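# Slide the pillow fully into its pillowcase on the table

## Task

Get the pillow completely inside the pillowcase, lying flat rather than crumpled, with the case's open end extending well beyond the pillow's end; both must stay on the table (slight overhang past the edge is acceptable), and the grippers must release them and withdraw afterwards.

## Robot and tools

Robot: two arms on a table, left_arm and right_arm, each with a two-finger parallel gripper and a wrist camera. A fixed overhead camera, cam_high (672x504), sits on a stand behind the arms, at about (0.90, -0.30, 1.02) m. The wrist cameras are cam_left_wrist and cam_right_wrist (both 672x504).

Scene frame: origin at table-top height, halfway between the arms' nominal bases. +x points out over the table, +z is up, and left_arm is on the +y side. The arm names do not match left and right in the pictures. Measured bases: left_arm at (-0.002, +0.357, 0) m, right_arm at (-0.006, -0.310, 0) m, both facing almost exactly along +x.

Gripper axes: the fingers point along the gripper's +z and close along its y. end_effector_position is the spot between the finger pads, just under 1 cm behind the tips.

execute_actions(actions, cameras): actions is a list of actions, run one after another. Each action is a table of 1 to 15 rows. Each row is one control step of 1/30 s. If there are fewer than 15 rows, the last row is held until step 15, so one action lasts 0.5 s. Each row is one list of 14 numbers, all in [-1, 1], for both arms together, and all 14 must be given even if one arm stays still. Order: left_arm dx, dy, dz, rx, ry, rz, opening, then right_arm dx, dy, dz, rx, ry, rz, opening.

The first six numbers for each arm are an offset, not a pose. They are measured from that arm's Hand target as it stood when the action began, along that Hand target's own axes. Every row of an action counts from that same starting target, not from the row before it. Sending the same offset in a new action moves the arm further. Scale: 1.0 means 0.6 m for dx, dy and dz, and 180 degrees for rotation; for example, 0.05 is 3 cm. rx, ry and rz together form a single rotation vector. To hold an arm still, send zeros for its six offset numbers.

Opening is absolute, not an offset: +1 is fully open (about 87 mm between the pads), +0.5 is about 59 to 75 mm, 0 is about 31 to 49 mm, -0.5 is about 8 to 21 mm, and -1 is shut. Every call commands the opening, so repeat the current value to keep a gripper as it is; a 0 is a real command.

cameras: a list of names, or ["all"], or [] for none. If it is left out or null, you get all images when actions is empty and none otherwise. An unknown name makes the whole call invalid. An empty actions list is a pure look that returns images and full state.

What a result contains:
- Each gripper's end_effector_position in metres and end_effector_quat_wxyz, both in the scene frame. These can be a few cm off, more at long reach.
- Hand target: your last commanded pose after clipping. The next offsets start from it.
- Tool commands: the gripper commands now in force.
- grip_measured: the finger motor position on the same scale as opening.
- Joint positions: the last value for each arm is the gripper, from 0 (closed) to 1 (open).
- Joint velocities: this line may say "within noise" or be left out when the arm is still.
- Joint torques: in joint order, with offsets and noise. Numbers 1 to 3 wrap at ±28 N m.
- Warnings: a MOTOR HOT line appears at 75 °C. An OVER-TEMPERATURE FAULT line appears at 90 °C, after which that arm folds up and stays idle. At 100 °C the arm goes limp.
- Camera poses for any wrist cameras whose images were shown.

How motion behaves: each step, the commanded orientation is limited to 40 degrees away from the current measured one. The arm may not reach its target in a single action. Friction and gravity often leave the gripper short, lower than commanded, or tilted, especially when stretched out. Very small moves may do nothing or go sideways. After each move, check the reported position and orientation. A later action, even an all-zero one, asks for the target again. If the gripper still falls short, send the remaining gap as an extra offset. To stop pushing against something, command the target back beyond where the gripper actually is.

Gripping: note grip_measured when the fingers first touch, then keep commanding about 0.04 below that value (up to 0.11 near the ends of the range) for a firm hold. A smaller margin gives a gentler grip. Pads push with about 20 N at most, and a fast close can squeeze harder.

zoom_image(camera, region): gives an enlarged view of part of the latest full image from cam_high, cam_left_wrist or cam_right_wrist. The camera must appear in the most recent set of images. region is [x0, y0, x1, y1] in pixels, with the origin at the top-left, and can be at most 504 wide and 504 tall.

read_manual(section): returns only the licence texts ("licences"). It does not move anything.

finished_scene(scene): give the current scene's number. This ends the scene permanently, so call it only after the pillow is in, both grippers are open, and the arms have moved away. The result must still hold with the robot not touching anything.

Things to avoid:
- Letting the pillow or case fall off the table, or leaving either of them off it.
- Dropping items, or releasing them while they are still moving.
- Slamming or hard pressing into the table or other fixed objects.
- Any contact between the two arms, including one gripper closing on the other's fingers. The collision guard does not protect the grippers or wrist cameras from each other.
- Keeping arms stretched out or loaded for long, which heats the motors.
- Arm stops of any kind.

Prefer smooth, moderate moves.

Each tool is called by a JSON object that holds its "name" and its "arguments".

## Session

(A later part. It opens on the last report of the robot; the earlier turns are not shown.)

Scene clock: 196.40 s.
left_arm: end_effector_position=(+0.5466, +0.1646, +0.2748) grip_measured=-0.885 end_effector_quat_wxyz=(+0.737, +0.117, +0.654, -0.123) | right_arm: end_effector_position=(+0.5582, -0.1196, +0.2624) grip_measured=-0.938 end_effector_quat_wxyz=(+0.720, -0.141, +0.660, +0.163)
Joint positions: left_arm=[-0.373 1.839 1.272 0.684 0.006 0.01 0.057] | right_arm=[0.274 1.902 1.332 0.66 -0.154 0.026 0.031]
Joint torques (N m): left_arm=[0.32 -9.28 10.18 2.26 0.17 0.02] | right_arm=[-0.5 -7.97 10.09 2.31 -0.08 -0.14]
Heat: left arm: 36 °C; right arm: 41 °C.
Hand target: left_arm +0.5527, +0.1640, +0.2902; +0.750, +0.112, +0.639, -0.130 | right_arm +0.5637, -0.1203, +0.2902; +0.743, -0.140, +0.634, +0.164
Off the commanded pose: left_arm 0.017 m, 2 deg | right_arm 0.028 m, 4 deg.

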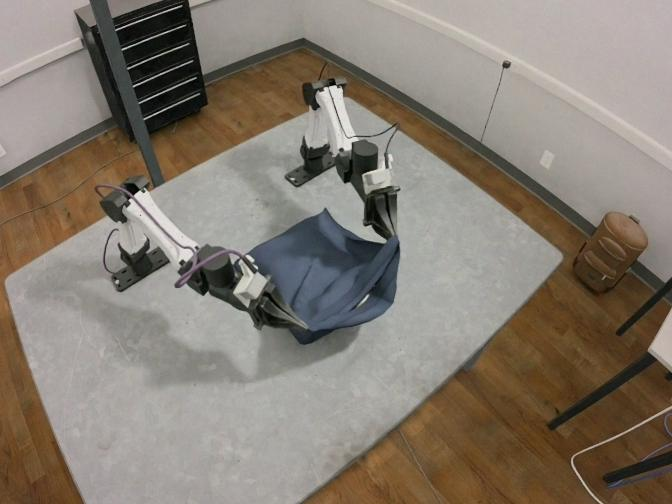

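{"name": "execute_actions", "arguments": {"actions": [[[0.0477,0.0335,0.0878,0,0.0444,0,-1,0.0472,-0.0423,0.0843,0,0.0444,0,-1]],[[0.101,0.0223,0.0612,0,0.0444,0,-1,0.101,-0.0282,0.0587,0,0.0444,0,-1]]], "cameras": ["all"]}}

Scene clock: 202.03 s.
left_arm: end_effector_position=(+0.6446, +0.1620, +0.1985) grip_measured=-0.885 end_effector_quat_wxyz=(+0.640, +0.130, +0.748, -0.113) | right_arm: end_effector_position=(+0.6547, -0.1187, +0.1806) grip_measured=-0.938 end_effector_quat_wxyz=(+0.620, -0.159, +0.754, +0.145)
Joint positions: left_arm=[-0.312 2.254 1.854 0.245 0.07 0.008 0.057] | right_arm=[0.227 2.338 1.96 0.185 -0.202 -0.016 0.031]
Joint torques (N m): left_arm=[0.44 -13.19 10.28 2.23 0.18 0.18] | right_arm=[-0.65 -11.12 10.26 2.34 -0.11 -0.22]
Heat: left arm: 37 °C; right arm: 42 °C.
Hand target: left_arm +0.6530, +0.1639, +0.2102; +0.653, +0.129, +0.737, -0.113 | right_arm +0.6638, -0.1207, +0.2102; +0.647, -0.162, +0.731, +0.143
Off the commanded pose: left_arm 0.015 m, 2 deg | right_arm 0.031 m, 4 deg.
cam_left_wrist: T_world_to_cam=[[-0.33795, -0.94105, -0.01476, 0.37215], [-0.79664, 0.29437, -0.52793, 0.59369], [0.50116, -0.16665, -0.84916, 0.01861]] pos_world=[0.5894, 0.17854, 0.33473]
cam_right_wrist: T_world_to_cam=[[0.39553, -0.9179, -0.03199, -0.36175], [-0.78986, -0.32217, -0.52185, 0.59973], [0.4687, 0.23167, -0.85243, 0.01996]] pos_world=[0.60743, -0.14346, 0.31842]

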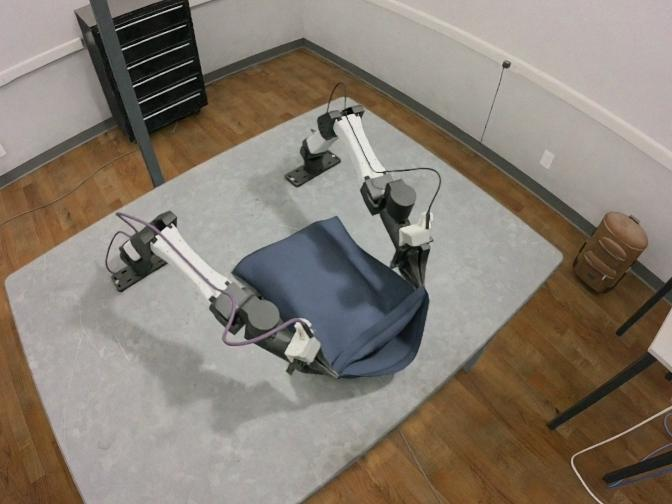

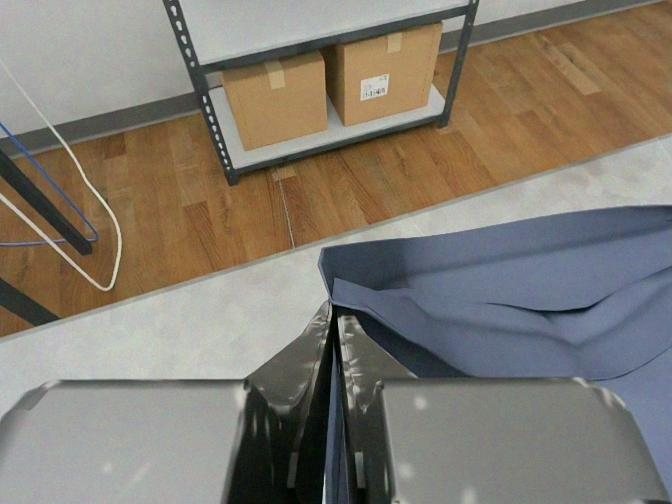

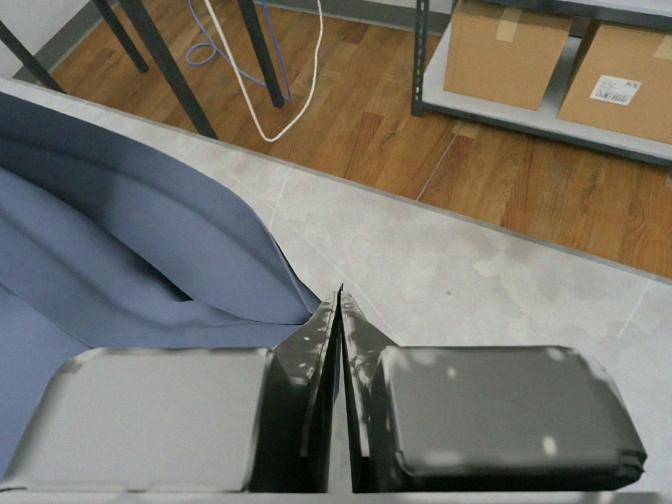

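{"name": "execute_actions", "arguments": {"actions": [[[0.0783,0.0108,0.0236,0,0.02,0,-1,0.0702,-0.0121,0.0215,0,0.02,0,-1]],[[0.0783,0.0108,0.0236,0,0,0,-1,0.0702,-0.0121,0.0215,0,0,0,-1]],[[0.0783,0.0108,0.0236,0,0,0,-1,0.0702,-0.0121,0.0215,0,0,0,-1]]], "cameras": ["all"]}}

{"name": "zoom_image", "arguments": {"camera": "cam_high", "region": [200, 190, 450, 420]}}

Scene clock: 208.17 s.
left_arm: end_effector_position=(+0.6722, +0.1736, +0.0668) grip_measured=-0.885 end_effector_quat_wxyz=(+0.625, +0.127, +0.762, -0.110) | right_arm: end_effector_position=(+0.6817, -0.1297, +0.0637) grip_measured=-0.938 end_effector_quat_wxyz=(+0.604, -0.163, +0.768, +0.141)
Joint positions: left_arm=[-0.279 2.527 1.836 0.495 0.096 0.009 0.057] | right_arm=[0.198 2.593 1.993 0.36 -0.23 -0.036 0.031]
Joint torques (N m): left_arm=[0.43 -13.59 9.16 2.26 0.23 0.28] | right_arm=[-0.8 -11.67 7.15 2.45 -0.14 -0.19]
Heat: left arm: 38 °C; right arm: 45 °C.
Hand target: left_arm +0.6776, +0.1758, +0.0646; +0.630, +0.132, +0.757, -0.109 | right_arm +0.6890, -0.1332, +0.0793; +0.624, -0.166, +0.751, +0.137
Off the commanded pose: left_arm 0.006 m, 1 deg | right_arm 0.018 m, 3 deg.
cam_left_wrist: T_world_to_cam=[[-0.33093, -0.94363, -0.00744, 0.38576], [-0.81946, 0.29128, -0.49359, 0.55629], [0.46794, -0.15724, -0.86966, -0.08308]] pos_world=[0.6224, 0.18891, 0.2052]
cam_right_wrist: T_world_to_cam=[[0.39625, -0.91775, -0.02692, -0.38708], [-0.80862, -0.33494, -0.48367, 0.56534], [0.43487, 0.21343, -0.87483, -0.06769]] pos_world=[0.63996, -0.15144, 0.2038]

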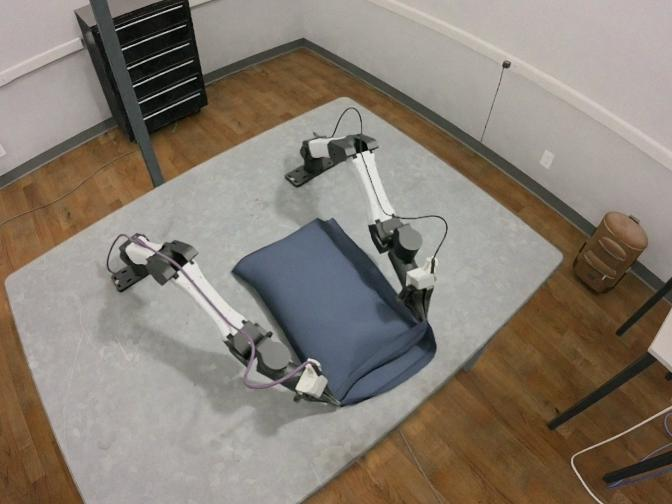

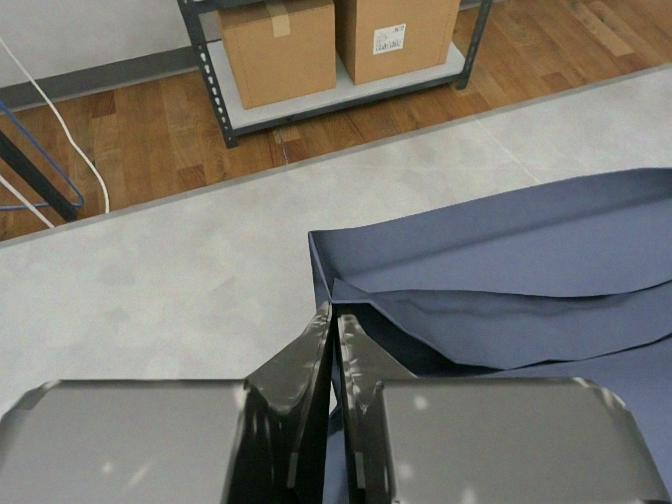

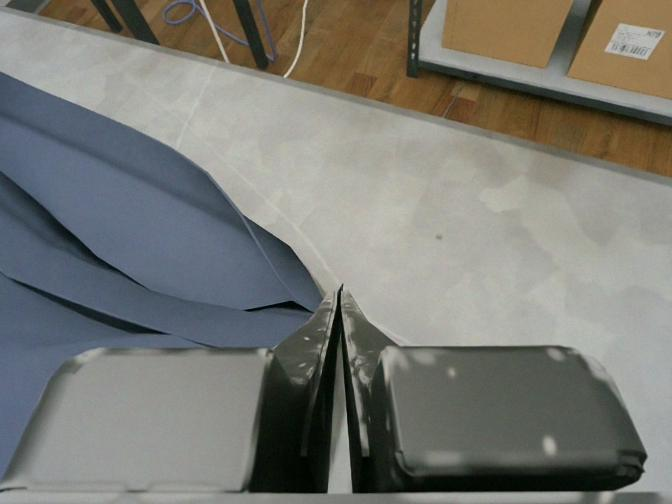

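Scaled by 2.016 from the camera's image (finer frame: 960x720).

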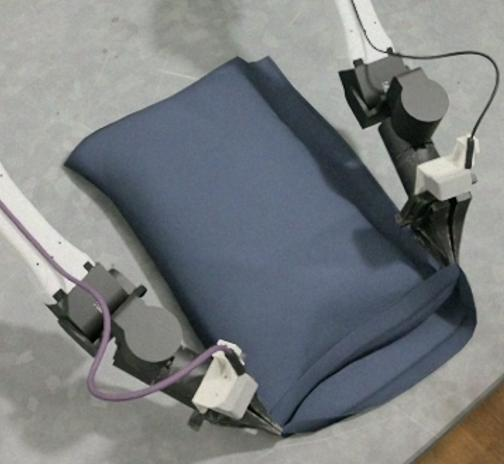

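{"name": "execute_actions", "arguments": {"actions": [[[0.04,0.031,0,0,0,0,-1,0.042,-0.03,-0.004,0,0,0,-1]],[[0.019,0,0,0,0,0,-1,0.018,0,0,0,0,0,-1]],[[0,0,0,0,0,0,-0.75,0,0,0,0,0,0,-0.75]],[[0,0,0,0,0,0,-0.4,0,0,0,0,0,0,-0.4]],[[-0.07,0,-0.03,0,0,0,-0.3,-0.07,0,-0.03,0,0,0,-0.3]],[[-0.07,0.0,-0.06,0,0,0,-0.3,-0.07,0,-0.06,0,0,0,-0.3]],[[-0.06,0.06,-0.08,0,0,0,-0.3,-0.06,-0.06,-0.08,0,0,0,-0.3]],[[-0.06,0.08,-0.1,0,0,0,-0.3,-0.06,-0.08,-0.1,0,0,0,-0.3]]], "cameras": ["all"]}}

{"name": "zoom_image", "arguments": {"camera": "cam_high", "region": [200, 190, 450, 420]}}

Scene clock: 215.90 s.
left_arm: end_effector_position=(+0.5891, +0.3186, +0.2029) grip_measured=-0.300 end_effector_quat_wxyz=(+0.627, +0.124, +0.761, -0.110) | right_arm: end_effector_position=(+0.6107, -0.2888, +0.2071) grip_measured=-0.300 end_effector_quat_wxyz=(+0.612, -0.154, +0.763, +0.138)
Joint positions: left_arm=[0.001 1.961 1.457 0.3 0.365 0.061 0.35] | right_arm=[-0.103 2.085 1.684 0.156 -0.506 -0.098 0.35]
Joint torques (N m): left_arm=[0.1 -14.38 6.72 1.89 0.32 0.26] | right_arm=[0.23 -11.85 6.5 1.96 -0.23 -0.19]
Heat: left arm: 38 °C; right arm: 48 °C.
Hand target: left_arm +0.5829, +0.3185, +0.2127; +0.630, +0.132, +0.758, -0.109 | right_arm +0.6053, -0.2843, +0.2273; +0.624, -0.166, +0.751, +0.138
Off the commanded pose: left_arm 0.011 m, 1 deg | right_arm 0.021 m, 2 deg.
cam_left_wrist: T_world_to_cam=[[-0.32633, -0.94524, -0.00496, 0.49333], [-0.81908, 0.28538, -0.49766, 0.51571], [0.47182, -0.15834, -0.86736, 0.09454]] pos_world=[0.53879, 0.33411, 0.3411]
cam_right_wrist: T_world_to_cam=[[0.37977, -0.92456, -0.03105, -0.49212], [-0.80643, -0.31443, -0.5008, 0.53207], [0.45326, 0.21523, -0.86501, 0.10986]] pos_world=[0.56618, -0.31134, 0.34621]

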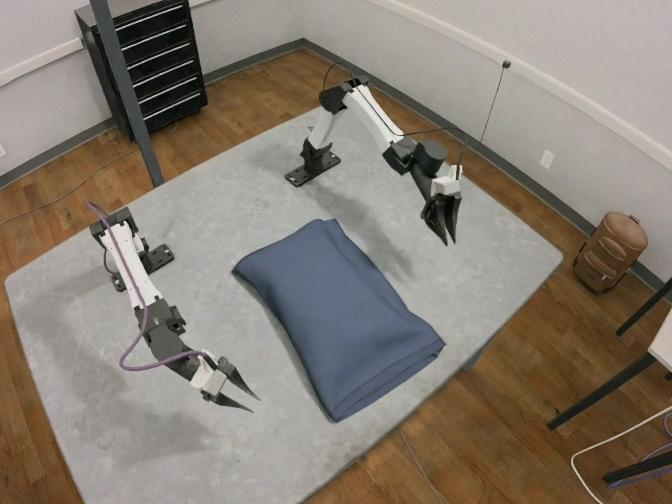

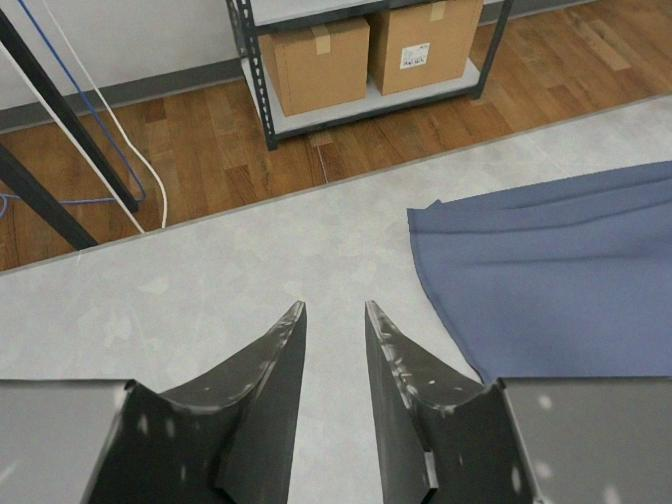

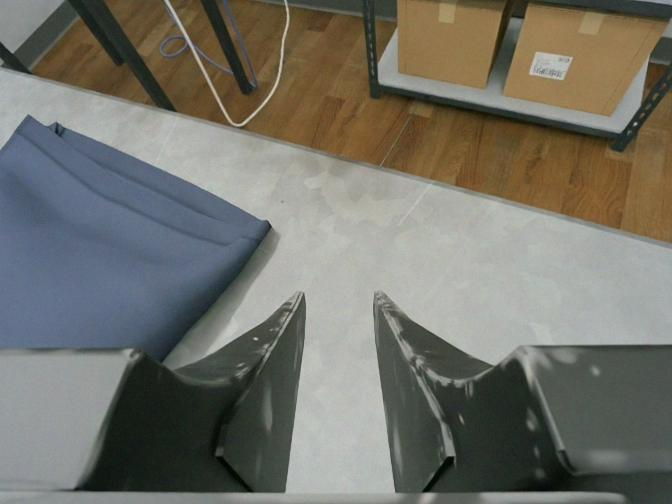

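Scaled by 2.016 from the camera's image (finer frame: 960x720).

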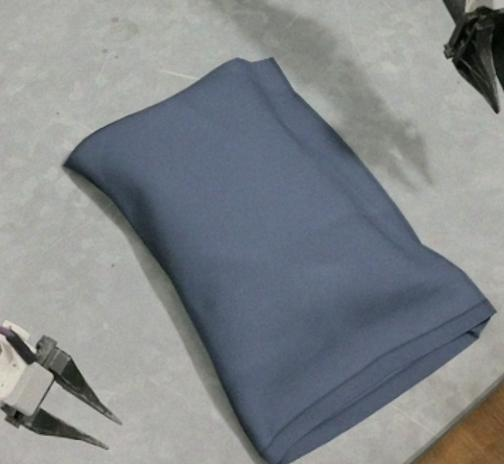

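{"name": "finished_scene", "arguments": {"scene": 2}}

The scene is finished: the task was done.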